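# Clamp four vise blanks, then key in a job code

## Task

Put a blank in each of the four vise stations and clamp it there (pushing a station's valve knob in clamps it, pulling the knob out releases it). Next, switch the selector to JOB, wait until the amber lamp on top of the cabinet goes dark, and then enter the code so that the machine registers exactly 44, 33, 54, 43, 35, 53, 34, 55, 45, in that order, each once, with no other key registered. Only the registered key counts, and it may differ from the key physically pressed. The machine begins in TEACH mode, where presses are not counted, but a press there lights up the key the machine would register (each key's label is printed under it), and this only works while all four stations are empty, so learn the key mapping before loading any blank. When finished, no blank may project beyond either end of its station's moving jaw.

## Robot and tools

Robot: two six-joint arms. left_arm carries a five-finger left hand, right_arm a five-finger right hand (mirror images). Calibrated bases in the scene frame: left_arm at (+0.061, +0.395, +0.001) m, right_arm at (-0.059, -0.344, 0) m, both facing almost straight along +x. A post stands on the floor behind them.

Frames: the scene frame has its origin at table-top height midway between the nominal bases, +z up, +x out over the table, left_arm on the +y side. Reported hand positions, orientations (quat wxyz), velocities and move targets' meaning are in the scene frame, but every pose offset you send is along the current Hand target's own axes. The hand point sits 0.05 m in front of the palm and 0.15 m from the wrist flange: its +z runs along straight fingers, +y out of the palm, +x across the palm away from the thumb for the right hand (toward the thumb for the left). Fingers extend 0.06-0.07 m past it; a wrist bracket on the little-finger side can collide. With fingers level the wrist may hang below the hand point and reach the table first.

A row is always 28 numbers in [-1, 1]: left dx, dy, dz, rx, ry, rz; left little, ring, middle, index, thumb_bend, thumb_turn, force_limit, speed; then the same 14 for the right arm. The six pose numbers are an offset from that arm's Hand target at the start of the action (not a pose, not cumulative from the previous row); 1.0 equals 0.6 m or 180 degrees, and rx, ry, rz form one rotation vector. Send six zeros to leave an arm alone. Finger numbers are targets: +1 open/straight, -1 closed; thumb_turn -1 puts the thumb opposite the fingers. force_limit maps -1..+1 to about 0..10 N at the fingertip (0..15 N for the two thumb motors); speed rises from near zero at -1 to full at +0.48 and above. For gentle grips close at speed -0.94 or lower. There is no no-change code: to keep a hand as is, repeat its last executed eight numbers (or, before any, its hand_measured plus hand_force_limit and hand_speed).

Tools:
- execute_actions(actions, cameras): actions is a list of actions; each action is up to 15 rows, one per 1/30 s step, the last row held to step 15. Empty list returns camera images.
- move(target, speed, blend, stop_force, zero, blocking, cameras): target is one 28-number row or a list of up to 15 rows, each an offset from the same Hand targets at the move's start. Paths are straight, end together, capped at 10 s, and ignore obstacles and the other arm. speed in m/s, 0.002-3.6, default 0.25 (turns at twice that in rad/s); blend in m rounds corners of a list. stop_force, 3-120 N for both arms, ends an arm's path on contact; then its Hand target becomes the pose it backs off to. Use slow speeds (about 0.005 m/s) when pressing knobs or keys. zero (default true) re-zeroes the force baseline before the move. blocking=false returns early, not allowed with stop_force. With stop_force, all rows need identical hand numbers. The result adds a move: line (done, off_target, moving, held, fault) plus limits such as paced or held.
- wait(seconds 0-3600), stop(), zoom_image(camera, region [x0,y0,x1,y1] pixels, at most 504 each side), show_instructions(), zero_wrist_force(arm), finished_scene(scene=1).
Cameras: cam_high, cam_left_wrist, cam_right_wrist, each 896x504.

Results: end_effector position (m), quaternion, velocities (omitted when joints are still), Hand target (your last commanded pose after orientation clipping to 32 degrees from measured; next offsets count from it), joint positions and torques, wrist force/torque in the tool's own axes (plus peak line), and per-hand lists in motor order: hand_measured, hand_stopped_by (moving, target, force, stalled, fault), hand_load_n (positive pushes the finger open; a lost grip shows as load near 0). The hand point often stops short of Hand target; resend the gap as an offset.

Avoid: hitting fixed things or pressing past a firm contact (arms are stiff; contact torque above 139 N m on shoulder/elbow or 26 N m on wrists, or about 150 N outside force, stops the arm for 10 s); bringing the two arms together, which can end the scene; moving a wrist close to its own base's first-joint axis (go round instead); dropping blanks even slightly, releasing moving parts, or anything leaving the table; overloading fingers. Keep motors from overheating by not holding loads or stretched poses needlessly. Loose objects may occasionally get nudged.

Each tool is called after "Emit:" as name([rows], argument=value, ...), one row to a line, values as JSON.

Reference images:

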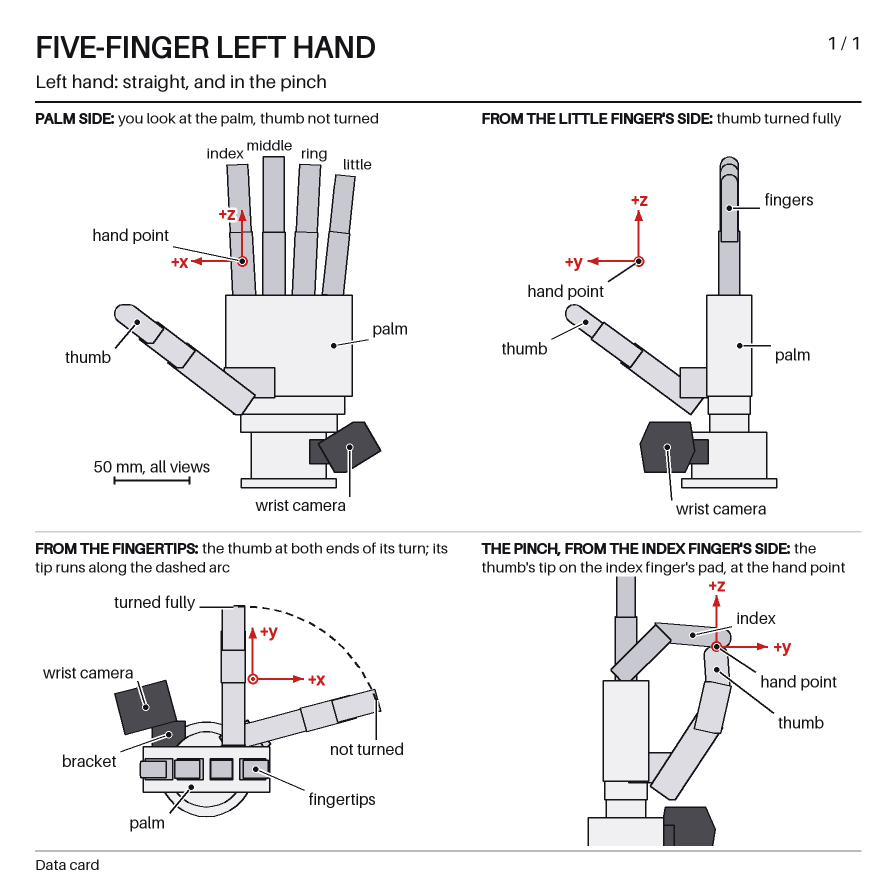

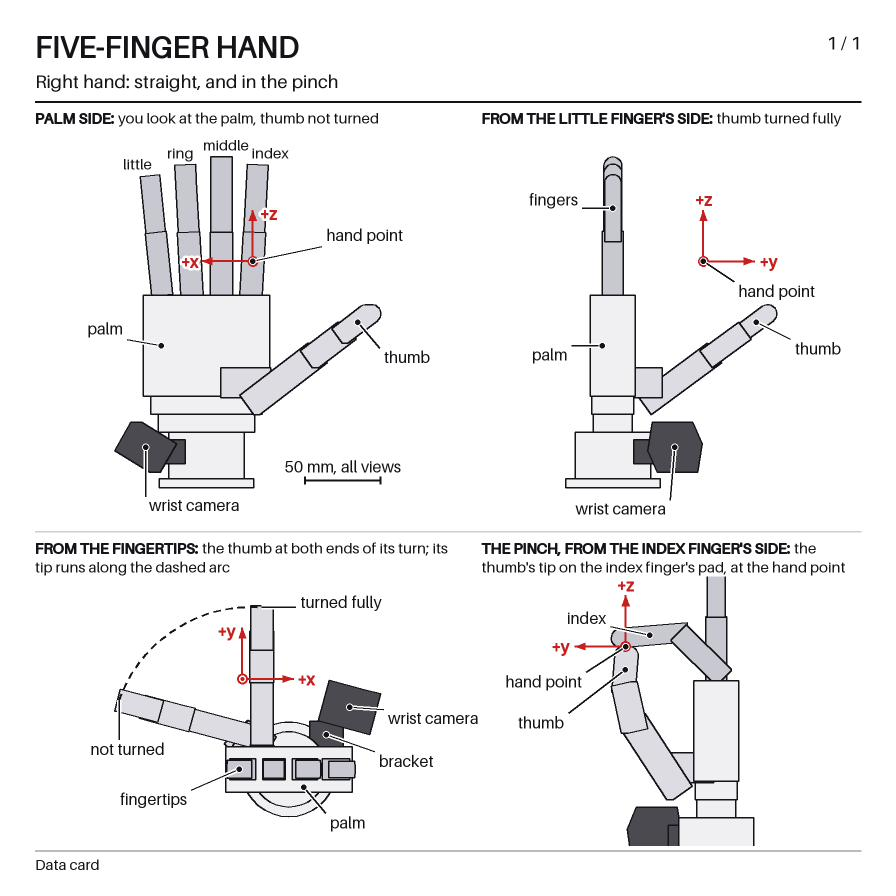

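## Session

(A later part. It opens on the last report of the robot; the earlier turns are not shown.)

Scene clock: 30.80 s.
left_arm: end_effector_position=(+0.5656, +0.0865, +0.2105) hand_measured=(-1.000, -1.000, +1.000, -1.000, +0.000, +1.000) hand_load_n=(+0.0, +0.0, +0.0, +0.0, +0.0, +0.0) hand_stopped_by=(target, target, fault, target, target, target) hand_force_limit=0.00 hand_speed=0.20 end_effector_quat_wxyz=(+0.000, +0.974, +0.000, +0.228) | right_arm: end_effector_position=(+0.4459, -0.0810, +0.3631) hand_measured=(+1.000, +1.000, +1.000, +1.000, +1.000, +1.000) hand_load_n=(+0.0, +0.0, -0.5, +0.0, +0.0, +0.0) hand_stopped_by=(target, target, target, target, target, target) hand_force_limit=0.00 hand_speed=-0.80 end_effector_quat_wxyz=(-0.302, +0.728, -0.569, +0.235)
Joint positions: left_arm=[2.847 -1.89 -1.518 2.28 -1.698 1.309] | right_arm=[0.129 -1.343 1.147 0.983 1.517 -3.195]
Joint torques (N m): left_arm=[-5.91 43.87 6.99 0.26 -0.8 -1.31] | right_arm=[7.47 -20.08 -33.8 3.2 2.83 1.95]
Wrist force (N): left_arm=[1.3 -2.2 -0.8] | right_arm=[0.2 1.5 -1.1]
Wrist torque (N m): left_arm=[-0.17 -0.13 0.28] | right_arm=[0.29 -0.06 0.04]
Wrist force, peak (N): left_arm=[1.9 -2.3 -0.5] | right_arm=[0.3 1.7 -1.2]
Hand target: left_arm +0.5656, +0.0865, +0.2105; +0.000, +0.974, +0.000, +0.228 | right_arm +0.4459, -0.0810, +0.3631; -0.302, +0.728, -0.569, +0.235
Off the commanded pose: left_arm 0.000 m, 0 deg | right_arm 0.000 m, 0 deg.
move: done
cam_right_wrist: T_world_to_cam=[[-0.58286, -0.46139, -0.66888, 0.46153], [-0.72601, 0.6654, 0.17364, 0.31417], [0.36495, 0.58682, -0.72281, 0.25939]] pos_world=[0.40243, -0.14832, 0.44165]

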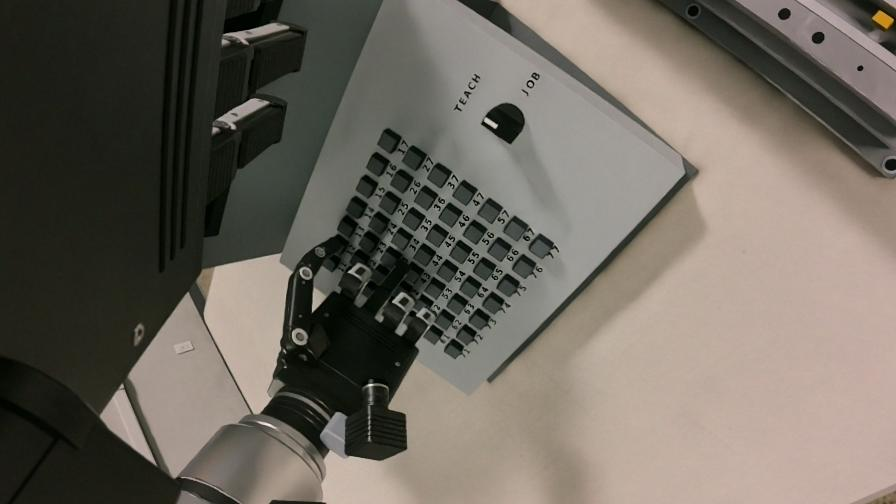

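Emit:
move(target=[0,0,0.0367,0,0,0,-1,-1,1,-1,0,1,0,0.2,0,0,0,0,0,0,1,1,1,1,1,1,0,-0.8], cameras=["cam_right_wrist","cam_left_wrist"], speed=0.05, stop_force=6)

Emit:
zoom_image(camera="cam_right_wrist", region=[340, 190, 500, 350])

Scene clock: 32.57 s.
left_arm: end_effector_position=(+0.5753, +0.0865, +0.1908) hand_measured=(-1.000, -1.000, +1.000, -1.000, +0.000, +1.000) hand_load_n=(+0.0, +0.0, +0.0, +0.0, +0.0, +0.0) hand_stopped_by=(target, target, fault, target, target, target) hand_force_limit=0.00 hand_speed=0.20 end_effector_quat_wxyz=(+0.000, +0.974, +0.000, +0.228) | right_arm: end_effector_position=(+0.4459, -0.0810, +0.3631) hand_measured=(+1.000, +1.000, +1.000, +1.000, +1.000, +1.000) hand_load_n=(+0.0, +0.0, +0.0, -0.5, +0.0, +0.0) hand_stopped_by=(target, target, target, target, target, target) hand_force_limit=0.00 hand_speed=-0.80 end_effector_quat_wxyz=(-0.302, +0.728, -0.569, +0.235)
Joint positions: left_arm=[2.853 -1.922 -1.526 2.321 -1.695 1.315] | right_arm=[0.129 -1.343 1.147 0.983 1.517 -3.195]
Joint torques (N m): left_arm=[7.52 24.45 6.07 0.35 1.3 1.85] | right_arm=[7.5 -19.71 -33.94 3 2.87 1.92]
Wrist force (N): left_arm=[1.3 -2.1 -0.7] | right_arm=[0.2 1.4 -1.2]
Wrist torque (N m): left_arm=[-0.16 -0.13 0.19] | right_arm=[0.29 -0.04 0.03]
Wrist force, peak (N): left_arm=[1.5 -2.6 -0.9] | right_arm=[0.4 1.6 -1.4]
Hand target: left_arm +0.5753, +0.0865, +0.1908; +0.000, +0.974, +0.000, +0.228 | right_arm +0.4459, -0.0810, +0.3631; -0.302, +0.728, -0.569, +0.235
Off the commanded pose: left_arm 0.000 m, 0 deg | right_arm 0.000 m, 0 deg.
move: done
cam_left_wrist: T_world_to_cam=[[0.20636, 0.96679, 0.15078, -0.23471], [0.5091, -0.23769, 0.82724, -0.43263], [0.8356, -0.09395, -0.54124, -0.25238]] pos_world=[0.47958, 0.10038, 0.25669]
cam_right_wrist: T_world_to_cam=[[-0.58286, -0.46139, -0.66888, 0.46153], [-0.72601, 0.6654, 0.17364, 0.31417], [0.36495, 0.58682, -0.72281, 0.25939]] pos_world=[0.40243, -0.14832, 0.44165]
Images, in order (width x height): cam_left_wrist 896x504, cam_right_wrist 896x504.

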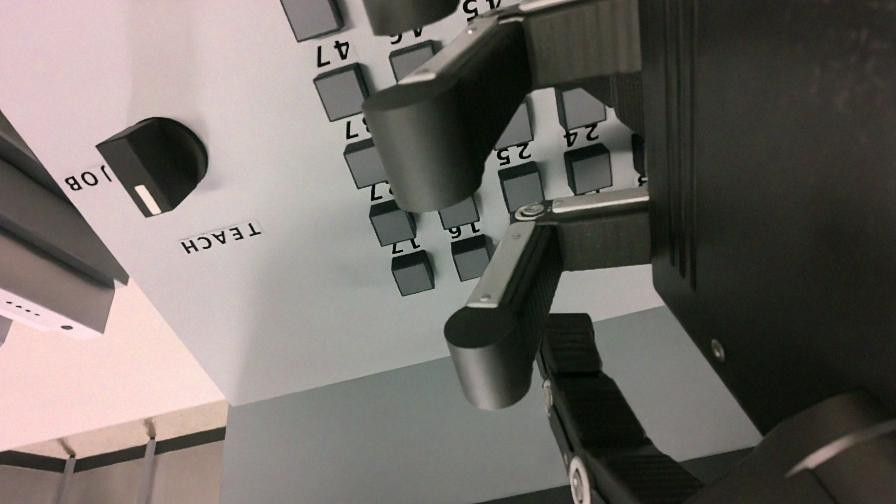

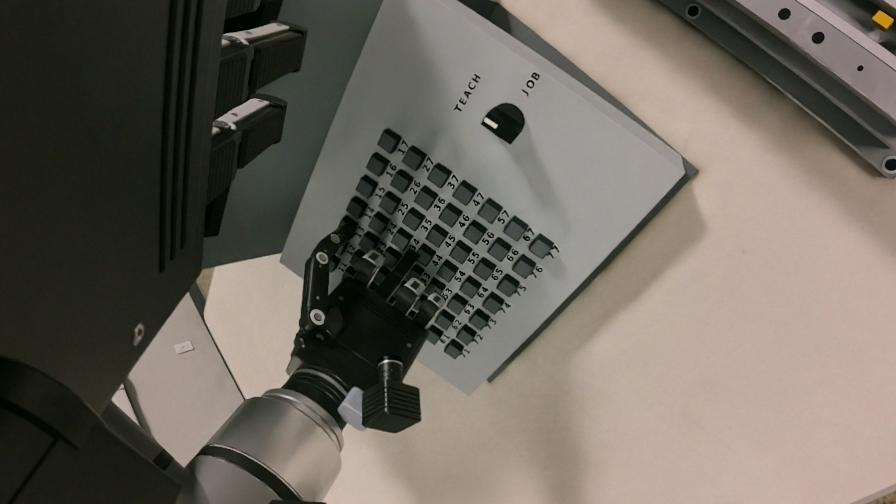

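Scaled by 3.150 from the camera's image (finer frame: 1280x720).

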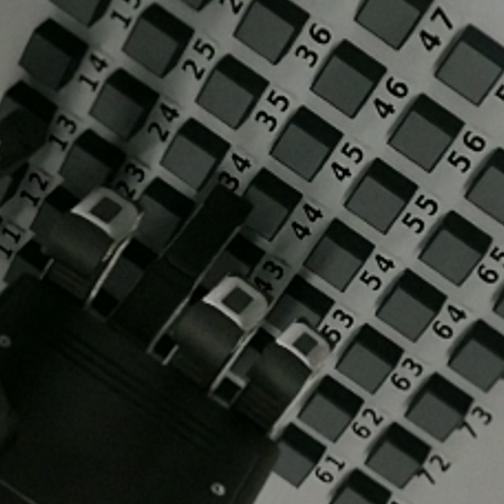

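Emit:
move(target=[-0.0167,-0.005,0,0,0,0,-1,-1,1,-1,0,1,0,0.2,0,0,0,0,0,0,1,1,1,1,1,1,0,-0.8], cameras=["cam_right_wrist"], speed=0.05)

Emit:
zoom_image(camera="cam_right_wrist", region=[340, 190, 500, 350])

Scene clock: 33.70 s.
left_arm: end_effector_position=(+0.5664, +0.0895, +0.1863) hand_measured=(-1.000, -1.000, +1.000, -1.000, +0.000, +1.000) hand_load_n=(+0.0, +0.0, +0.0, +0.0, +0.0, +0.0) hand_stopped_by=(target, target, fault, target, target, target) hand_force_limit=0.00 hand_speed=0.20 end_effector_quat_wxyz=(+0.000, +0.974, +0.000, +0.228) | right_arm: end_effector_position=(+0.4459, -0.0810, +0.3631) hand_measured=(+1.000, +1.000, +1.000, +1.000, +1.000, +1.000) hand_load_n=(+0.0, +0.0, +0.0, +0.0, +0.0, +0.0) hand_stopped_by=(target, target, target, target, target, target) hand_force_limit=0.00 hand_speed=-0.80 end_effector_quat_wxyz=(-0.302, +0.728, -0.569, +0.235)
Joint positions: left_arm=[2.854 -1.904 -1.563 2.339 -1.695 1.316] | right_arm=[0.129 -1.343 1.147 0.983 1.517 -3.195]
Joint torques (N m): left_arm=[7.78 44.68 6.53 0.39 1.28 1.82] | right_arm=[7.06 -20.33 -34.02 2.96 2.91 1.91]
Wrist force (N): left_arm=[1.2 -1.9 -0.4] | right_arm=[0.4 1.7 -1.2]
Wrist torque (N m): left_arm=[-0.15 -0.10 0.16] | right_arm=[0.33 -0.08 0.06]
Wrist force, peak (N): left_arm=[1.7 -2.2 -0.7] | right_arm=[0.1 1.6 -1.5]
Hand target: left_arm +0.5664, +0.0895, +0.1863; +0.000, +0.974, +0.000, +0.228 | right_arm +0.4459, -0.0810, +0.3631; -0.302, +0.728, -0.569, +0.235
Off the commanded pose: left_arm 0.000 m, 0 deg | right_arm 0.000 m, 0 deg.
move: done
cam_right_wrist: T_world_to_cam=[[-0.58286, -0.46139, -0.66888, 0.46153], [-0.72601, 0.6654, 0.17364, 0.31417], [0.36495, 0.58682, -0.72281, 0.25939]] pos_world=[0.40243, -0.14832, 0.44165]

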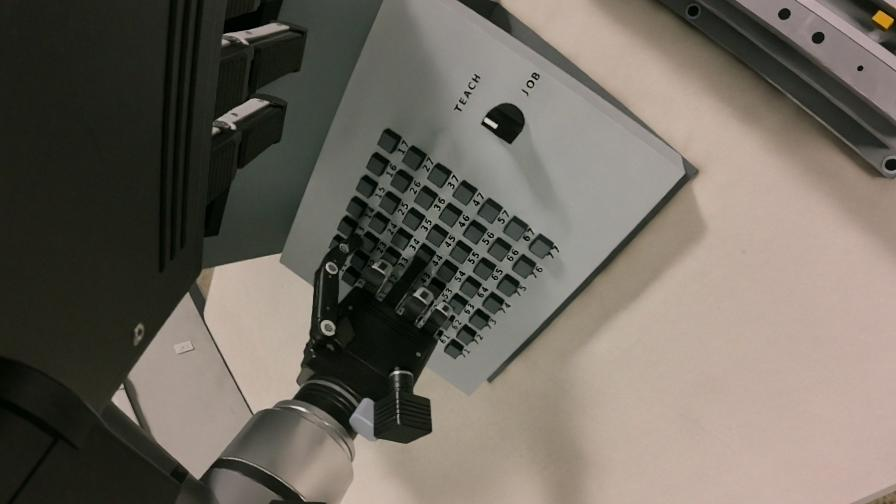

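Scaled by 3.150 from the camera's image (finer frame: 1280x720).

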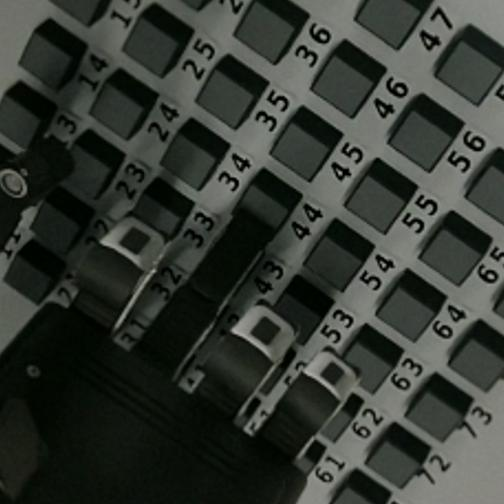

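Emit:
move(target=[0,0,0.03,0,0,0,-1,-1,1,-1,0,1,0,0.2,0,0,0,0,0,0,1,1,1,1,1,1,0,-0.8], cameras=["cam_right_wrist"], speed=0.02, stop_force=5)

Emit:
zoom_image(camera="cam_right_wrist", region=[300, 110, 580, 380])

Scene clock: 35.53 s.
left_arm: end_effector_position=(+0.5694, +0.0895, +0.1801) hand_measured=(-1.000, -1.000, +1.000, -1.000, +0.000, +1.000) hand_load_n=(+0.0, +0.0, +0.0, +0.0, +0.0, +0.0) hand_stopped_by=(target, target, fault, target, target, target) hand_force_limit=0.00 hand_speed=0.20 end_effector_quat_wxyz=(+0.000, +0.974, +0.000, +0.228) | right_arm: end_effector_position=(+0.4459, -0.0810, +0.3631) hand_measured=(+1.000, +1.000, +1.000, +1.000, +1.000, +1.000) hand_load_n=(-0.5, +0.0, +0.0, +0.0, +0.0, +0.0) hand_stopped_by=(target, target, target, target, target, target) hand_force_limit=0.00 hand_speed=-0.80 end_effector_quat_wxyz=(-0.302, +0.728, -0.569, +0.235)
Joint positions: left_arm=[2.856 -1.914 -1.565 2.352 -1.694 1.318] | right_arm=[0.129 -1.343 1.147 0.983 1.517 -3.195]
Joint torques (N m): left_arm=[-6.14 42.63 28.21 -3.24 -0.77 -1.65] | right_arm=[7.54 -20.09 -34.1 3 2.87 1.82]
Wrist force (N): left_arm=[2.0 -2.2 -4.7] | right_arm=[0.0 1.5 -1.1]
Wrist torque (N m): left_arm=[0.07 -0.29 0.24] | right_arm=[0.30 -0.02 0.03]
Wrist force, peak (N): left_arm=[1.4 -2.5 -24.0] | right_arm=[0.4 1.7 -1.2]
Hand target: left_arm +0.5694, +0.0895, +0.1801; +0.000, +0.974, +0.000, +0.228 (not the last commanded pose) | right_arm +0.4459, -0.0810, +0.3631; -0.302, +0.728, -0.569, +0.235
Off the commanded pose: left_arm 0.011 m, 0 deg | right_arm 0.000 m, 0 deg.
move: contact (left_arm)
cam_right_wrist: T_world_to_cam=[[-0.58286, -0.46139, -0.66888, 0.46153], [-0.72601, 0.6654, 0.17364, 0.31417], [0.36495, 0.58682, -0.72281, 0.25939]] pos_world=[0.40243, -0.14832, 0.44165]

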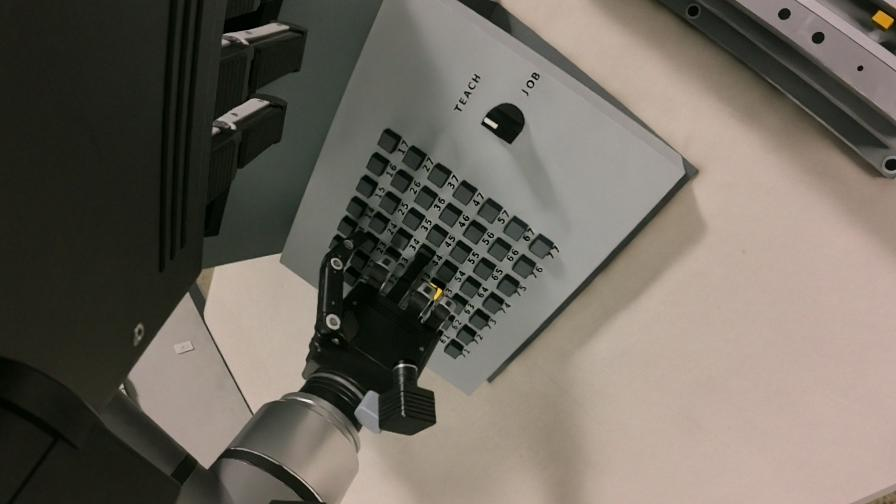

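Scaled by 1.800 from the camera's image (finer frame: 1280x720).

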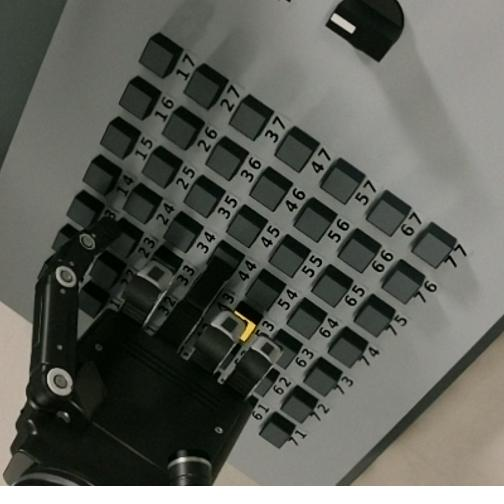

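Emit:
move(target=[0,0,-0.03,0,0,0,-1,-1,1,-1,0,1,0,0.2,0,0,0,0,0,0,1,1,1,1,1,1,0,-0.8], cameras=["cam_right_wrist","cam_high"], speed=0.05)

Emit:
zoom_image(camera="cam_right_wrist", region=[300, 110, 580, 380])

Scene clock: 36.50 s.
left_arm: end_effector_position=(+0.5615, +0.0895, +0.1961) hand_measured=(-1.000, -1.000, +1.000, -1.000, +0.000, +1.000) hand_load_n=(+0.0, +0.0, +0.0, +0.0, +0.0, +0.0) hand_stopped_by=(target, target, fault, target, target, target) hand_force_limit=0.00 hand_speed=0.20 end_effector_quat_wxyz=(+0.000, +0.974, +0.000, +0.228) | right_arm: end_effector_position=(+0.4459, -0.0810, +0.3631) hand_measured=(+1.000, +1.000, +1.000, +1.000, +1.000, +1.000) hand_load_n=(+0.0, +0.0, +0.0, +0.0, +0.0, +0.0) hand_stopped_by=(target, target, target, target, target, target) hand_force_limit=0.00 hand_speed=-0.80 end_effector_quat_wxyz=(-0.302, +0.728, -0.569, +0.235)
Joint positions: left_arm=[2.851 -1.887 -1.559 2.319 -1.696 1.313] | right_arm=[0.129 -1.343 1.147 0.983 1.517 -3.195]
Joint torques (N m): left_arm=[-6.56 43.56 29.19 -3.45 -1.24 -1.58] | right_arm=[6.58 -19.78 -34.06 3.02 2.58 1.85]
Wrist force (N): left_arm=[1.1 -1.7 -0.7] | right_arm=[0.1 1.4 -1.4]
Wrist torque (N m): left_arm=[-0.08 -0.10 0.26] | right_arm=[0.30 -0.02 0.04]
Wrist force, peak (N): left_arm=[1.6 -2.1 -4.7] | right_arm=[0.4 1.7 -1.3]
Hand target: left_arm +0.5614, +0.0895, +0.1962; +0.000, +0.974, +0.000, +0.228 | right_arm +0.4459, -0.0810, +0.3631; -0.302, +0.728, -0.569, +0.235
Off the commanded pose: left_arm 0.000 m, 0 deg | right_arm 0.000 m, 0 deg.
move: done
cam_right_wrist: T_world_to_cam=[[-0.58286, -0.46139, -0.66888, 0.46153], [-0.72601, 0.6654, 0.17364, 0.31417], [0.36495, 0.58682, -0.72281, 0.25939]] pos_world=[0.40243, -0.14832, 0.44165]
Images, in order (width x height): cam_high 896x504, cam_right_wrist 896x504.

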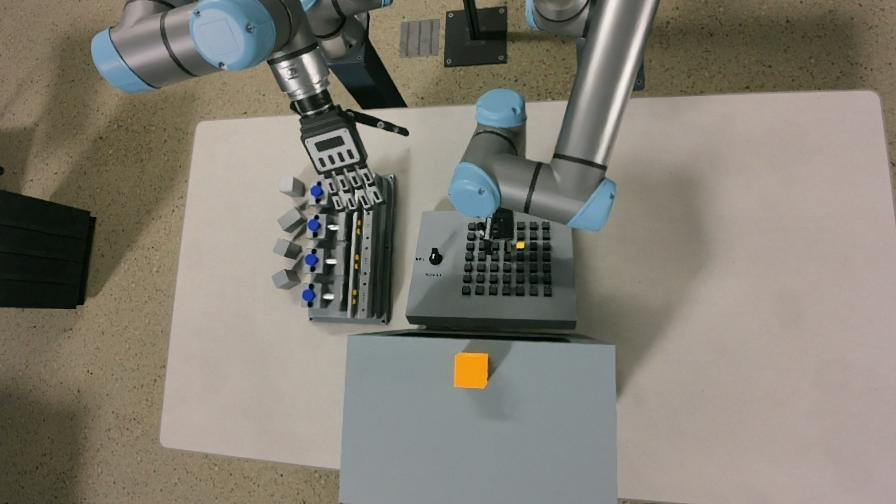

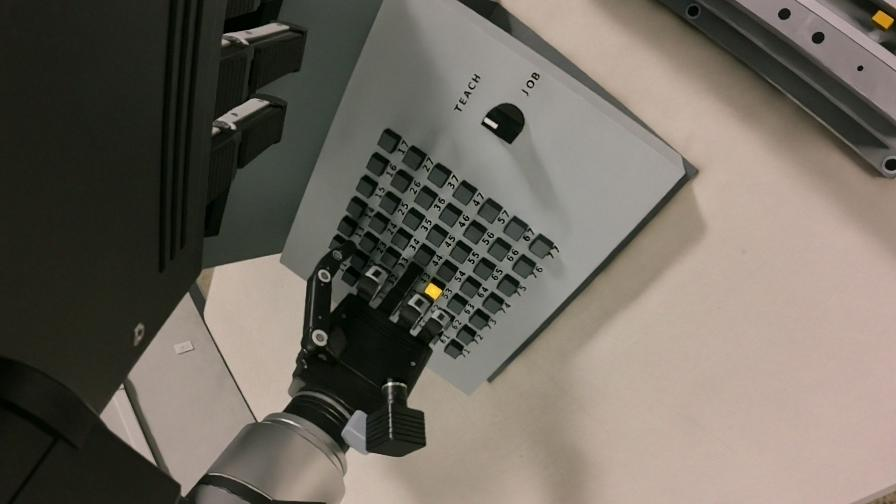

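Scaled by 1.800 from the camera's image (finer frame: 1280x720).

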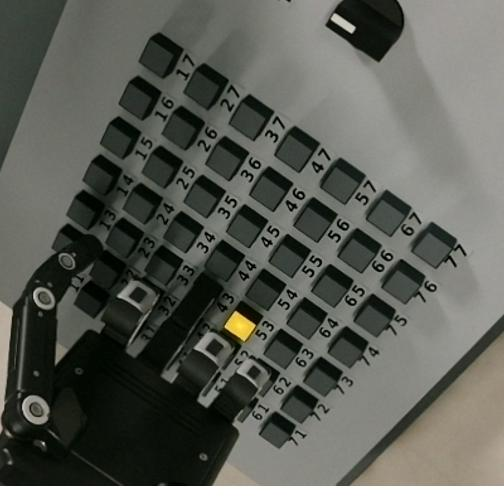

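Emit:
move([
  [0.0467,0.0472,0,0,0,0,-1,-1,1,-1,0,1,0,0.2,0,0,0,0,0,0,1,1,1,1,1,1,0,-0.8],
  [0.0467,0.0472,0.02,0,0,0,-1,-1,1,-1,0,1,0,0.2,0,0,0,0,0,0,1,1,1,1,1,1,0,-0.8],
  [0.0467,0.0472,0.035,0,0,0,-1,-1,1,-1,0,1,0,0.2,0,0,0,0,0,0,1,1,1,1,1,1,0,-0.8],
], cameras=["cam_right_wrist"], speed=[0.08, 0.05, 0.008], stop_force=5)

Emit:
zoom_image(camera="cam_right_wrist", region=[300, 110, 580, 380])

Scene clock: 39.67 s.
left_arm: end_effector_position=(+0.5948, +0.0612, +0.1919) hand_measured=(-1.000, -1.000, +1.000, -1.000, +0.000, +1.000) hand_load_n=(+0.0, +0.0, +0.0, +0.0, +0.0, -0.5) hand_stopped_by=(target, target, fault, target, target, target) hand_force_limit=0.00 hand_speed=0.20 end_effector_quat_wxyz=(+0.000, +0.974, +0.000, +0.228) | right_arm: end_effector_position=(+0.4459, -0.0810, +0.3631) hand_measured=(+1.000, +1.000, +1.000, +1.000, +1.000, +1.000) hand_load_n=(+0.0, +0.0, +0.0, +0.0, +0.0, +0.0) hand_stopped_by=(target, target, target, target, target, target) hand_force_limit=0.00 hand_speed=-0.80 end_effector_quat_wxyz=(-0.302, +0.728, -0.569, +0.235)
Joint positions: left_arm=[2.812 -1.994 -1.422 2.283 -1.713 1.278] | right_arm=[0.129 -1.343 1.147 0.983 1.517 -3.195]
Joint torques (N m): left_arm=[-4.23 45.17 20.53 -3.21 -0.59 -1.32] | right_arm=[6.94 -19.1 -33.96 2.92 2.92 1.73]
Wrist force (N): left_arm=[2.4 -1.8 -5.7] | right_arm=[0.2 1.5 -1.3]
Wrist torque (N m): left_arm=[0.18 -0.29 0.21] | right_arm=[0.31 -0.04 0.04]
Wrist force, peak (N): left_arm=[2.5 -2.0 -12.3] | right_arm=[0.4 1.6 -1.3]
Hand target: left_arm +0.5948, +0.0612, +0.1919; +0.000, +0.974, +0.000, +0.228 (not the last commanded pose) | right_arm +0.4459, -0.0810, +0.3631; -0.302, +0.728, -0.569, +0.235
Off the commanded pose: left_arm 0.002 m, 0 deg | right_arm 0.000 m, 0 deg.
move: contact (left_arm); path passed 2 of 3 targets
cam_right_wrist: T_world_to_cam=[[-0.58286, -0.46139, -0.66888, 0.46153], [-0.72601, 0.6654, 0.17364, 0.31417], [0.36495, 0.58682, -0.72281, 0.25939]] pos_world=[0.40243, -0.14832, 0.44165]

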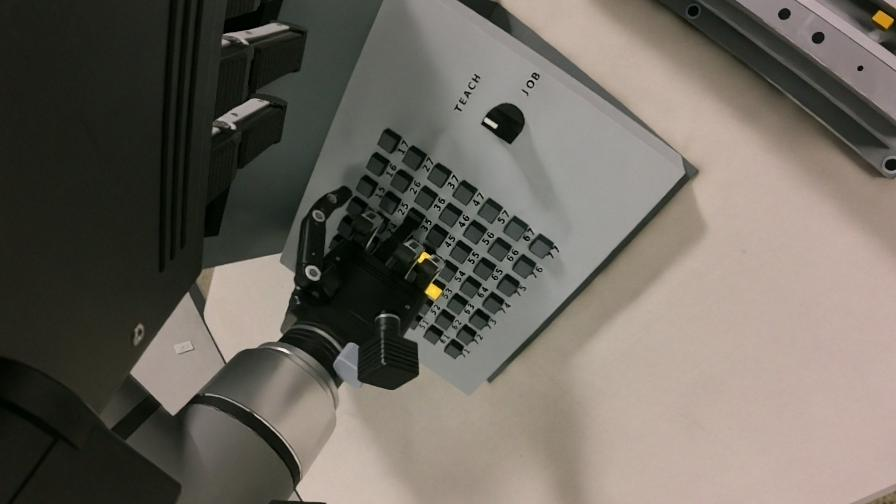

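Scaled by 1.800 from the camera's image (finer frame: 1280x720).

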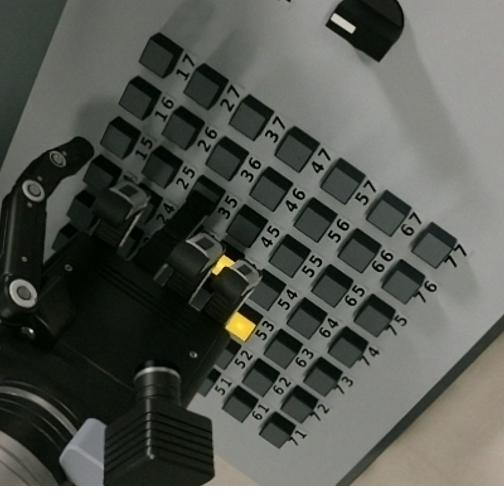

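Emit:
move([
  [0,0,-0.0311,0,0,0,-1,-1,1,-1,0,1,0,0.2,0,0,0,0,0,0,1,1,1,1,1,1,0,-0.8],
  [0.0467,-0.0472,-0.0311,0,0,0,-1,-1,1,-1,0,1,0,0.2,0,0,0,0,0,0,1,1,1,1,1,1,0,-0.8],
  [0.0467,-0.0472,-0.0112,0,0,0,-1,-1,1,-1,0,1,0,0.2,0,0,0,0,0,0,1,1,1,1,1,1,0,-0.8],
], speed=0.08, blend=0.003)

Emit:
move(target=[0,0,0.015,0,0,0,-1,-1,1,-1,0,1,0,0.2,0,0,0,0,0,0,1,1,1,1,1,1,0,-0.8], cameras=["cam_right_wrist"], speed=0.008, stop_force=4)

Emit:
zoom_image(camera="cam_right_wrist", region=[300, 110, 580, 380])

Scene clock: 41.37 s.
left_arm: end_effector_position=(+0.6168, +0.0895, +0.2105) hand_measured=(-1.000, -1.000, +1.000, -1.000, +0.000, +1.000) hand_load_n=(+0.0, +0.0, +0.0, +0.0, +0.0, +0.0) hand_stopped_by=(target, target, fault, target, target, target) hand_force_limit=0.00 hand_speed=0.20 end_effector_quat_wxyz=(+0.000, +0.974, +0.000, +0.228) | right_arm: end_effector_position=(+0.4459, -0.0810, +0.3631) hand_measured=(+1.000, +1.000, +1.000, +1.000, +1.000, +1.000) hand_load_n=(+0.0, +0.0, +0.0, +0.0, +0.0, +0.0) hand_stopped_by=(target, target, target, target, target, target) hand_force_limit=0.00 hand_speed=-0.80 end_effector_quat_wxyz=(-0.302, +0.728, -0.569, +0.235)
Joint positions: left_arm=[2.884 -1.989 -1.377 2.242 -1.682 1.343] | right_arm=[0.129 -1.343 1.147 0.983 1.517 -3.195]
Joint torques (N m): left_arm=[8.22 27.55 29.79 0.43 1.13 1.83] | right_arm=[6.86 -20.4 -33.58 2.94 2.77 1.77]
Wrist force (N): left_arm=[0.9 -2.3 -0.3] | right_arm=[0.1 1.6 -1.3]
Wrist torque (N m): left_arm=[-0.24 -0.08 0.15] | right_arm=[0.32 -0.03 0.04]
Wrist force, peak (N): left_arm=[2.3 -1.9 -6.0] | right_arm=[0.0 1.6 -1.3]
Hand target: left_arm +0.6169, +0.0895, +0.2104; +0.000, +0.974, +0.000, +0.228 | right_arm +0.4459, -0.0810, +0.3631; -0.302, +0.728, -0.569, +0.235
Off the commanded pose: left_arm 0.000 m, 0 deg | right_arm 0.000 m, 0 deg.
move: done

Scene clock: 43.47 s.
left_arm: end_effector_position=(+0.6201, +0.0895, +0.2039) hand_measured=(-1.000, -1.000, +1.000, -1.000, +0.000, +1.000) hand_load_n=(+0.0, +0.0, +0.0, +0.0, +0.0, +0.0) hand_stopped_by=(target, target, fault, target, target, target) hand_force_limit=0.00 hand_speed=0.20 end_effector_quat_wxyz=(+0.000, +0.974, +0.000, +0.228) | right_arm: end_effector_position=(+0.4459, -0.0810, +0.3631) hand_measured=(+1.000, +1.000, +1.000, +1.000, +1.000, +1.000) hand_load_n=(+0.0, +0.0, +0.0, +0.0, +0.5, +0.0) hand_stopped_by=(target, target, target, target, target, target) hand_force_limit=0.00 hand_speed=-0.80 end_effector_quat_wxyz=(-0.302, +0.728, -0.569, +0.235)
Joint positions: left_arm=[2.886 -2 -1.379 2.255 -1.681 1.345] | right_arm=[0.129 -1.343 1.147 0.983 1.517 -3.195]
Joint torques (N m): left_arm=[-3.69 46.52 21.71 -2.78 -0.52 -1.42] | right_arm=[7.07 -19.76 -33.7 2.91 2.74 1.65]
Wrist force (N): left_arm=[0.2 -2.3 -5.2] | right_arm=[0.3 1.4 -1.3]
Wrist torque (N m): left_arm=[0.07 -0.20 0.10] | right_arm=[0.29 -0.06 0.05]
Wrist force, peak (N): left_arm=[0.4 -2.4 -11.5] | right_arm=[0.0 1.8 -1.2]
Hand target: left_arm +0.6201, +0.0895, +0.2040; +0.000, +0.974, +0.000, +0.228 (not the last commanded pose) | right_arm +0.4459, -0.0810, +0.3631; -0.302, +0.728, -0.569, +0.235
Off the commanded pose: left_arm 0.002 m, 0 deg | right_arm 0.000 m, 0 deg.
move: contact (left_arm)
cam_right_wrist: T_world_to_cam=[[-0.58286, -0.46139, -0.66888, 0.46153], [-0.72601, 0.6654, 0.17364, 0.31417], [0.36495, 0.58682, -0.72281, 0.25939]] pos_world=[0.40243, -0.14832, 0.44165]

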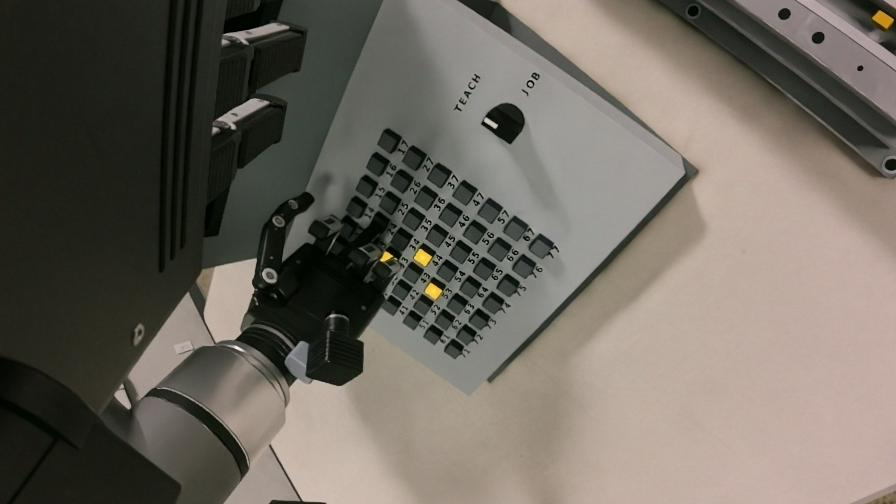

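Scaled by 1.800 from the camera's image (finer frame: 1280x720).

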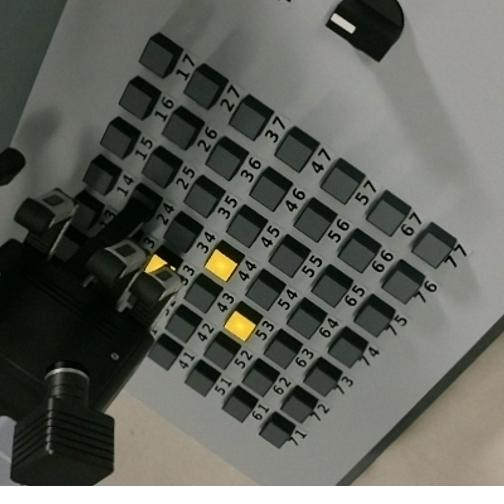

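Emit:
move([
  [0,0,-0.0318,0,0,0,-1,-1,1,-1,0,1,0,0.2,0,0,0,0,0,0,1,1,1,1,1,1,0,-0.8],
  [-0.0935,0.0472,-0.0318,0,0,0,-1,-1,1,-1,0,1,0,0.2,0,0,0,0,0,0,1,1,1,1,1,1,0,-0.8],
  [-0.0935,0.0472,-0.0118,0,0,0,-1,-1,1,-1,0,1,0,0.2,0,0,0,0,0,0,1,1,1,1,1,1,0,-0.8],
], speed=0.08, blend=0.003)

Emit:
move(target=[0,0,0.015,0,0,0,-1,-1,1,-1,0,1,0,0.2,0,0,0,0,0,0,1,1,1,1,1,1,0,-0.8], cameras=["cam_right_wrist"], speed=0.008, stop_force=4)

Emit:
zoom_image(camera="cam_right_wrist", region=[300, 110, 580, 380])

Scene clock: 45.37 s.
left_arm: end_effector_position=(+0.5667, +0.0612, +0.1856) hand_measured=(-1.000, -1.000, +1.000, -1.000, +0.000, +1.000) hand_load_n=(+0.0, +0.0, +0.0, +0.0, +0.0, +0.0) hand_stopped_by=(target, target, fault, target, target, target) hand_force_limit=0.00 hand_speed=0.20 end_effector_quat_wxyz=(+0.000, +0.974, +0.000, +0.228) | right_arm: end_effector_position=(+0.4459, -0.0810, +0.3631) hand_measured=(+1.000, +1.000, +1.000, +1.000, +1.000, +1.000) hand_load_n=(+0.0, +0.0, +0.0, +0.0, +0.0, +0.0) hand_stopped_by=(target, target, target, target, target, target) hand_force_limit=0.00 hand_speed=-0.80 end_effector_quat_wxyz=(-0.302, +0.728, -0.569, +0.235)
Joint positions: left_arm=[2.792 -1.944 -1.51 2.32 -1.722 1.259] | right_arm=[0.129 -1.343 1.147 0.983 1.517 -3.195]
Joint torques (N m): left_arm=[-6.85 25.09 6.78 0.05 -1.24 -1.57] | right_arm=[7.23 -20.01 -33.38 2.95 2.67 1.7]
Wrist force (N): left_arm=[1.6 -1.7 -0.3] | right_arm=[0.2 1.4 -1.2]
Wrist torque (N m): left_arm=[-0.15 -0.15 0.26] | right_arm=[0.30 -0.05 0.05]
Wrist force, peak (N): left_arm=[0.3 -2.4 -5.1] | right_arm=[0.4 1.8 -1.2]
Hand target: left_arm +0.5667, +0.0612, +0.1854; +0.000, +0.974, +0.000, +0.228 | right_arm +0.4459, -0.0810, +0.3631; -0.302, +0.728, -0.569, +0.235
Off the commanded pose: left_arm 0.000 m, 0 deg | right_arm 0.000 m, 0 deg.
move: done

Scene clock: 47.37 s.
left_arm: end_effector_position=(+0.5694, +0.0612, +0.1800) hand_measured=(-1.000, -1.000, +1.000, -1.000, +0.000, +1.000) hand_load_n=(+0.0, +0.0, +0.0, +0.0, +0.0, +0.0) hand_stopped_by=(target, target, fault, target, target, target) hand_force_limit=0.00 hand_speed=0.20 end_effector_quat_wxyz=(+0.000, +0.974, +0.000, +0.228) | right_arm: end_effector_position=(+0.4459, -0.0810, +0.3631) hand_measured=(+1.000, +1.000, +1.000, +1.000, +1.000, +1.000) hand_load_n=(+0.0, +0.0, +0.0, +0.0, +0.0, +0.0) hand_stopped_by=(target, target, target, target, target, target) hand_force_limit=0.00 hand_speed=-0.80 end_effector_quat_wxyz=(-0.302, +0.728, -0.569, +0.235)
Joint positions: left_arm=[2.794 -1.954 -1.512 2.331 -1.721 1.261] | right_arm=[0.129 -1.343 1.147 0.983 1.517 -3.195]
Joint torques (N m): left_arm=[-4.73 44.52 22.45 -2.9 -0.7 -1.37] | right_arm=[6.6 -21.24 -34.24 3.15 2.86 1.68]
Wrist force (N): left_arm=[0.7 -2.2 -4.8] | right_arm=[0.2 1.5 -1.1]
Wrist torque (N m): left_arm=[0.05 -0.27 0.12] | right_arm=[0.30 -0.04 0.04]
Wrist force, peak (N): left_arm=[0.9 -2.2 -11.5] | right_arm=[0.2 1.8 -1.3]
Hand target: left_arm +0.5694, +0.0612, +0.1800; +0.000, +0.974, +0.000, +0.228 (not the last commanded pose) | right_arm +0.4459, -0.0810, +0.3631; -0.302, +0.728, -0.569, +0.235
Off the commanded pose: left_arm 0.003 m, 0 deg | right_arm 0.000 m, 0 deg.
move: contact (left_arm)
cam_right_wrist: T_world_to_cam=[[-0.58286, -0.46139, -0.66888, 0.46153], [-0.72601, 0.6654, 0.17364, 0.31417], [0.36495, 0.58682, -0.72281, 0.25939]] pos_world=[0.40243, -0.14832, 0.44165]

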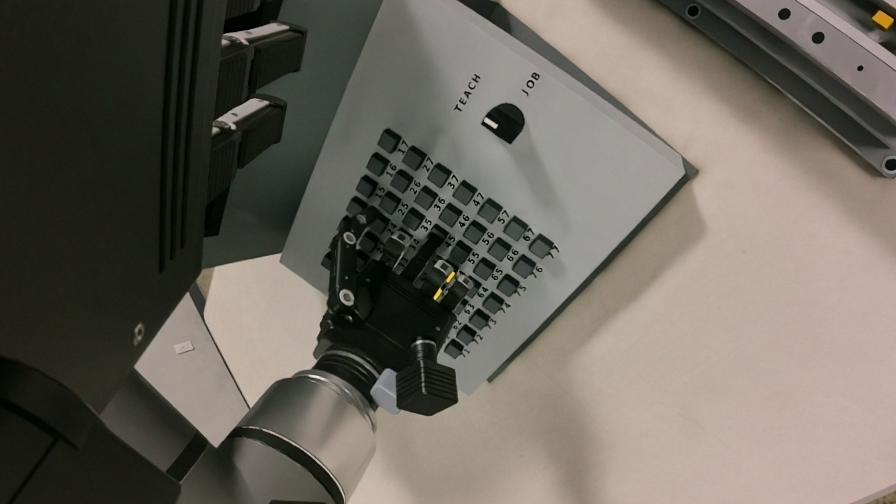

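Scaled by 1.800 from the camera's image (finer frame: 1280x720).

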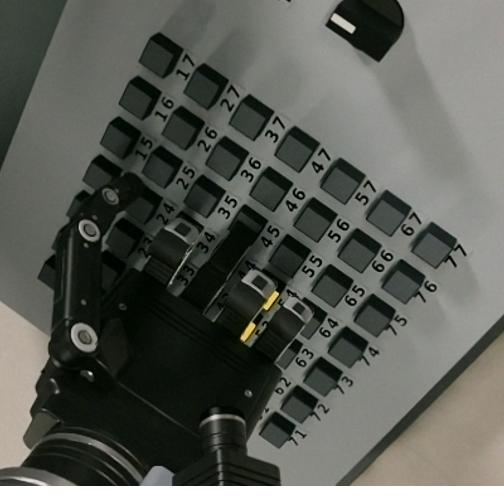

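Emit:
move([
  [0,0,-0.03,0,0,0,-1,-1,1,-1,0,1,0,0.2,0,0,0,0,0,0,1,1,1,1,1,1,0,-0.8],
  [0.0467,-0.0472,-0.03,0,0,0,-1,-1,1,-1,0,1,0,0.2,0,0,0,0,0,0,1,1,1,1,1,1,0,-0.8],
  [0.0467,-0.0472,-0.01,0,0,0,-1,-1,1,-1,0,1,0,0.2,0,0,0,0,0,0,1,1,1,1,1,1,0,-0.8],
], speed=0.08, blend=0.003)

Emit:
move(target=[0,0,0.015,0,0,0,-1,-1,1,-1,0,1,0,0.2,0,0,0,0,0,0,1,1,1,1,1,1,0,-0.8], cameras=["cam_right_wrist"], speed=0.008, stop_force=4)

Emit:
zoom_image(camera="cam_right_wrist", region=[300, 110, 580, 380])

Scene clock: 48.93 s.
left_arm: end_effector_position=(+0.5917, +0.0895, +0.1980) hand_measured=(-1.000, -1.000, +1.000, -1.000, +0.000, +1.000) hand_load_n=(+0.0, +0.0, +0.0, +0.0, +0.0, +0.0) hand_stopped_by=(target, target, fault, target, target, target) hand_force_limit=0.00 hand_speed=0.20 end_effector_quat_wxyz=(+0.000, +0.974, +0.000, +0.228) | right_arm: end_effector_position=(+0.4459, -0.0810, +0.3631) hand_measured=(+1.000, +1.000, +1.000, +1.000, +1.000, +1.000) hand_load_n=(+0.0, +0.0, +0.0, -0.5, +0.0, -0.5) hand_stopped_by=(target, target, target, target, target, target) hand_force_limit=0.00 hand_speed=-0.80 end_effector_quat_wxyz=(-0.302, +0.728, -0.569, +0.235)
Joint positions: left_arm=[2.87 -1.945 -1.473 2.293 -1.688 1.331] | right_arm=[0.129 -1.343 1.147 0.983 1.517 -3.195]
Joint torques (N m): left_arm=[8.16 26.02 30.1 0.42 1.27 1.8] | right_arm=[7.47 -20.25 -33.58 3.04 2.93 1.71]
Wrist force (N): left_arm=[1.1 -2.1 -0.4] | right_arm=[0.2 1.5 -1.2]
Wrist torque (N m): left_arm=[-0.20 -0.10 0.18] | right_arm=[0.30 -0.04 0.04]
Wrist force, peak (N): left_arm=[0.7 -1.8 -5.1] | right_arm=[0.3 1.6 -1.4]
Hand target: left_arm +0.5918, +0.0895, +0.1978; +0.000, +0.974, +0.000, +0.228 | right_arm +0.4459, -0.0810, +0.3631; -0.302, +0.728, -0.569, +0.235
Off the commanded pose: left_arm 0.000 m, 0 deg | right_arm 0.000 m, 0 deg.
move: done

Scene clock: 50.97 s.
left_arm: end_effector_position=(+0.5947, +0.0895, +0.1920) hand_measured=(-1.000, -1.000, +1.000, -1.000, +0.000, +1.000) hand_load_n=(+0.0, +0.0, +0.0, +0.0, -0.5, +0.0) hand_stopped_by=(target, target, fault, target, target, target) hand_force_limit=0.00 hand_speed=0.20 end_effector_quat_wxyz=(+0.000, +0.974, +0.000, +0.228) | right_arm: end_effector_position=(+0.4459, -0.0810, +0.3631) hand_measured=(+1.000, +1.000, +1.000, +1.000, +1.000, +1.000) hand_load_n=(+0.0, +0.0, +0.0, +0.0, +0.0, +0.0) hand_stopped_by=(target, target, target, target, target, target) hand_force_limit=0.00 hand_speed=-0.80 end_effector_quat_wxyz=(-0.302, +0.728, -0.569, +0.235)
Joint positions: left_arm=[2.872 -1.955 -1.475 2.305 -1.687 1.332] | right_arm=[0.129 -1.343 1.147 0.983 1.517 -3.195]
Joint torques (N m): left_arm=[-3.9 44.55 20.57 -2.9 -0.62 -1.34] | right_arm=[6.66 -20.22 -34.22 3.1 2.84 1.75]
Wrist force (N): left_arm=[0.5 -2.0 -5.3] | right_arm=[0.3 1.4 -1.4]
Wrist torque (N m): left_arm=[0.12 -0.22 0.13] | right_arm=[0.31 -0.05 0.04]
Wrist force, peak (N): left_arm=[1.2 -2.0 -12.0] | right_arm=[0.2 1.6 -1.3]
Hand target: left_arm +0.5947, +0.0895, +0.1920; +0.000, +0.974, +0.000, +0.228 (not the last commanded pose) | right_arm +0.4459, -0.0810, +0.3631; -0.302, +0.728, -0.569, +0.235
Off the commanded pose: left_arm 0.002 m, 0 deg | right_arm 0.000 m, 0 deg.
move: contact (left_arm)
cam_right_wrist: T_world_to_cam=[[-0.58286, -0.46139, -0.66888, 0.46153], [-0.72601, 0.6654, 0.17364, 0.31417], [0.36495, 0.58682, -0.72281, 0.25939]] pos_world=[0.40243, -0.14832, 0.44165]

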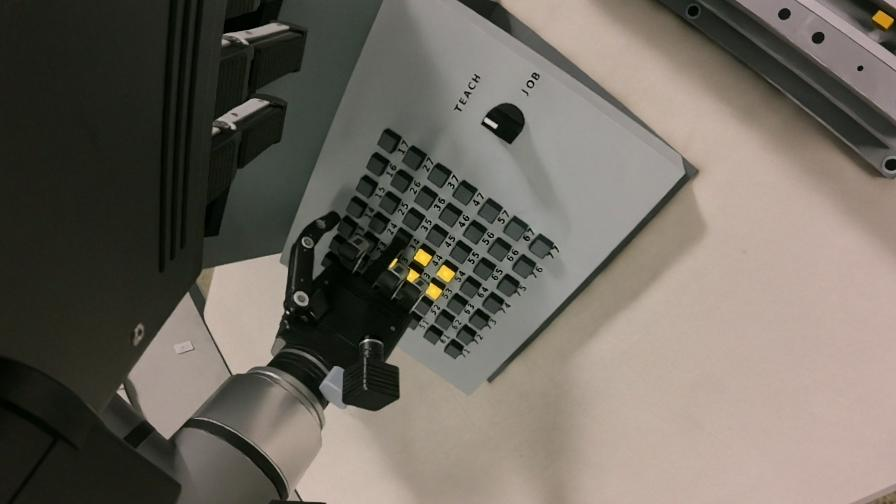

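Scaled by 1.800 from the camera's image (finer frame: 1280x720).

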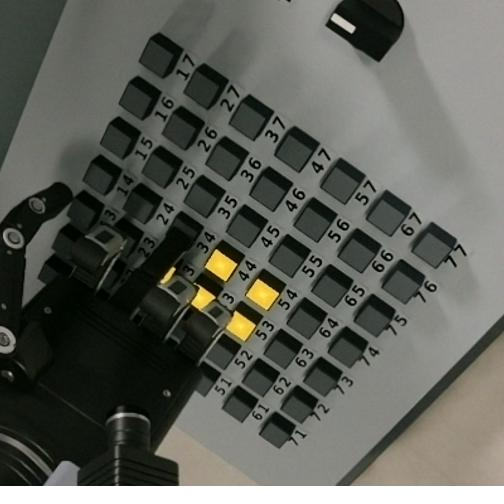

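Emit:
move([
  [0,0,-0.031,0,0,0,-1,-1,1,-1,0,1,0,0.2,0,0,0,0,0,0,1,1,1,1,1,1,0,-0.8],
  [0.0468,0.0943,-0.031,0,0,0,-1,-1,1,-1,0,1,0,0.2,0,0,0,0,0,0,1,1,1,1,1,1,0,-0.8],
  [0.0468,0.0943,-0.011,0,0,0,-1,-1,1,-1,0,1,0,0.2,0,0,0,0,0,0,1,1,1,1,1,1,0,-0.8],
], speed=0.08, blend=0.003)

Emit:
move(target=[0,0,0.015,0,0,0,-1,-1,1,-1,0,1,0,0.2,0,0,0,0,0,0,1,1,1,1,1,1,0,-0.8], cameras=["cam_right_wrist"], speed=0.008, stop_force=4)

Emit:
zoom_image(camera="cam_right_wrist", region=[300, 110, 580, 380])

Scene clock: 52.83 s.
left_arm: end_effector_position=(+0.6169, +0.0330, +0.2104) hand_measured=(-1.000, -1.000, +1.000, -1.000, +0.000, +1.000) hand_load_n=(+0.0, +0.0, +0.0, +0.0, +0.0, +0.0) hand_stopped_by=(target, target, fault, target, target, target) hand_force_limit=0.00 hand_speed=0.20 end_effector_quat_wxyz=(+0.000, +0.974, +0.000, +0.228) | right_arm: end_effector_position=(+0.4459, -0.0810, +0.3631) hand_measured=(+1.000, +1.000, +1.000, +1.000, +1.000, +1.000) hand_load_n=(+0.0, +0.0, +0.0, +0.0, +0.0, +0.0) hand_stopped_by=(target, target, target, target, target, target) hand_force_limit=0.00 hand_speed=-0.80 end_effector_quat_wxyz=(-0.302, +0.728, -0.569, +0.235)
Joint positions: left_arm=[2.772 -2.068 -1.264 2.194 -1.73 1.241] | right_arm=[0.129 -1.343 1.147 0.983 1.517 -3.195]
Joint torques (N m): left_arm=[-6.62 31.36 29.75 0.36 -1.33 -1.59] | right_arm=[6.81 -19.75 -33.88 3.02 2.7 1.46]
Wrist force (N): left_arm=[1.4 -2.0 -0.5] | right_arm=[0.3 1.4 -1.1]
Wrist torque (N m): left_arm=[-0.17 -0.14 0.25] | right_arm=[0.29 -0.06 0.04]
Wrist force, peak (N): left_arm=[0.8 -2.3 -5.4] | right_arm=[0.2 1.6 -1.3]
Hand target: left_arm +0.6170, +0.0329, +0.2103; +0.000, +0.974, +0.000, +0.228 | right_arm +0.4459, -0.0810, +0.3631; -0.302, +0.728, -0.569, +0.235
Off the commanded pose: left_arm 0.000 m, 0 deg | right_arm 0.000 m, 0 deg.
move: done

Scene clock: 55.00 s.
left_arm: end_effector_position=(+0.6201, +0.0329, +0.2038) hand_measured=(-1.000, -1.000, +1.000, -1.000, +0.000, +1.000) hand_load_n=(+0.0, +0.0, +0.0, +0.0, +0.0, +0.0) hand_stopped_by=(target, target, fault, target, target, target) hand_force_limit=0.00 hand_speed=0.20 end_effector_quat_wxyz=(+0.000, +0.974, +0.000, +0.228) | right_arm: end_effector_position=(+0.4459, -0.0810, +0.3631) hand_measured=(+1.000, +1.000, +1.000, +1.000, +1.000, +1.000) hand_load_n=(+0.0, +0.0, +0.0, +0.0, +0.0, +0.0) hand_stopped_by=(target, target, target, target, target, target) hand_force_limit=0.00 hand_speed=-0.80 end_effector_quat_wxyz=(-0.302, +0.728, -0.569, +0.235)
Joint positions: left_arm=[2.775 -2.078 -1.266 2.206 -1.729 1.243] | right_arm=[0.129 -1.343 1.147 0.983 1.517 -3.195]
Joint torques (N m): left_arm=[-4.36 49.29 22.19 -2.79 -0.61 -1.38] | right_arm=[7.1 -20.03 -33.65 2.89 2.64 1.46]
Wrist force (N): left_arm=[0.4 -2.0 -5.7] | right_arm=[0.1 1.4 -1.3]
Wrist torque (N m): left_arm=[0.13 -0.27 0.10] | right_arm=[0.29 -0.02 0.03]
Wrist force, peak (N): left_arm=[0.9 -1.7 -11.9] | right_arm=[0.3 1.7 -1.2]
Hand target: left_arm +0.6202, +0.0329, +0.2039; +0.000, +0.974, +0.000, +0.228 (not the last commanded pose) | right_arm +0.4459, -0.0810, +0.3631; -0.302, +0.728, -0.569, +0.235
Off the commanded pose: left_arm 0.002 m, 0 deg | right_arm 0.000 m, 0 deg.
move: contact (left_arm)
cam_right_wrist: T_world_to_cam=[[-0.58286, -0.46139, -0.66888, 0.46153], [-0.72601, 0.6654, 0.17364, 0.31417], [0.36495, 0.58682, -0.72281, 0.25939]] pos_world=[0.40243, -0.14832, 0.44165]

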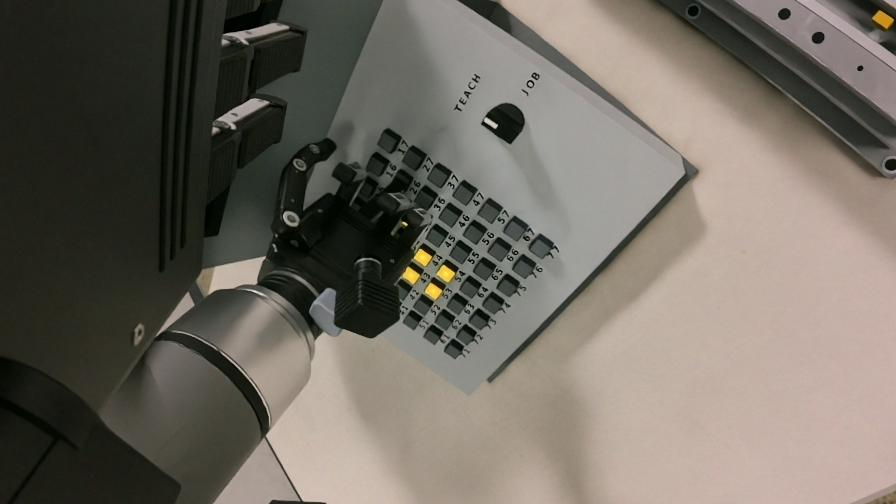

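Scaled by 1.800 from the camera's image (finer frame: 1280x720).

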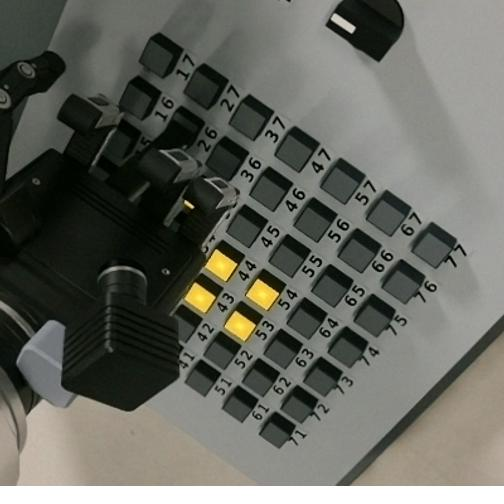

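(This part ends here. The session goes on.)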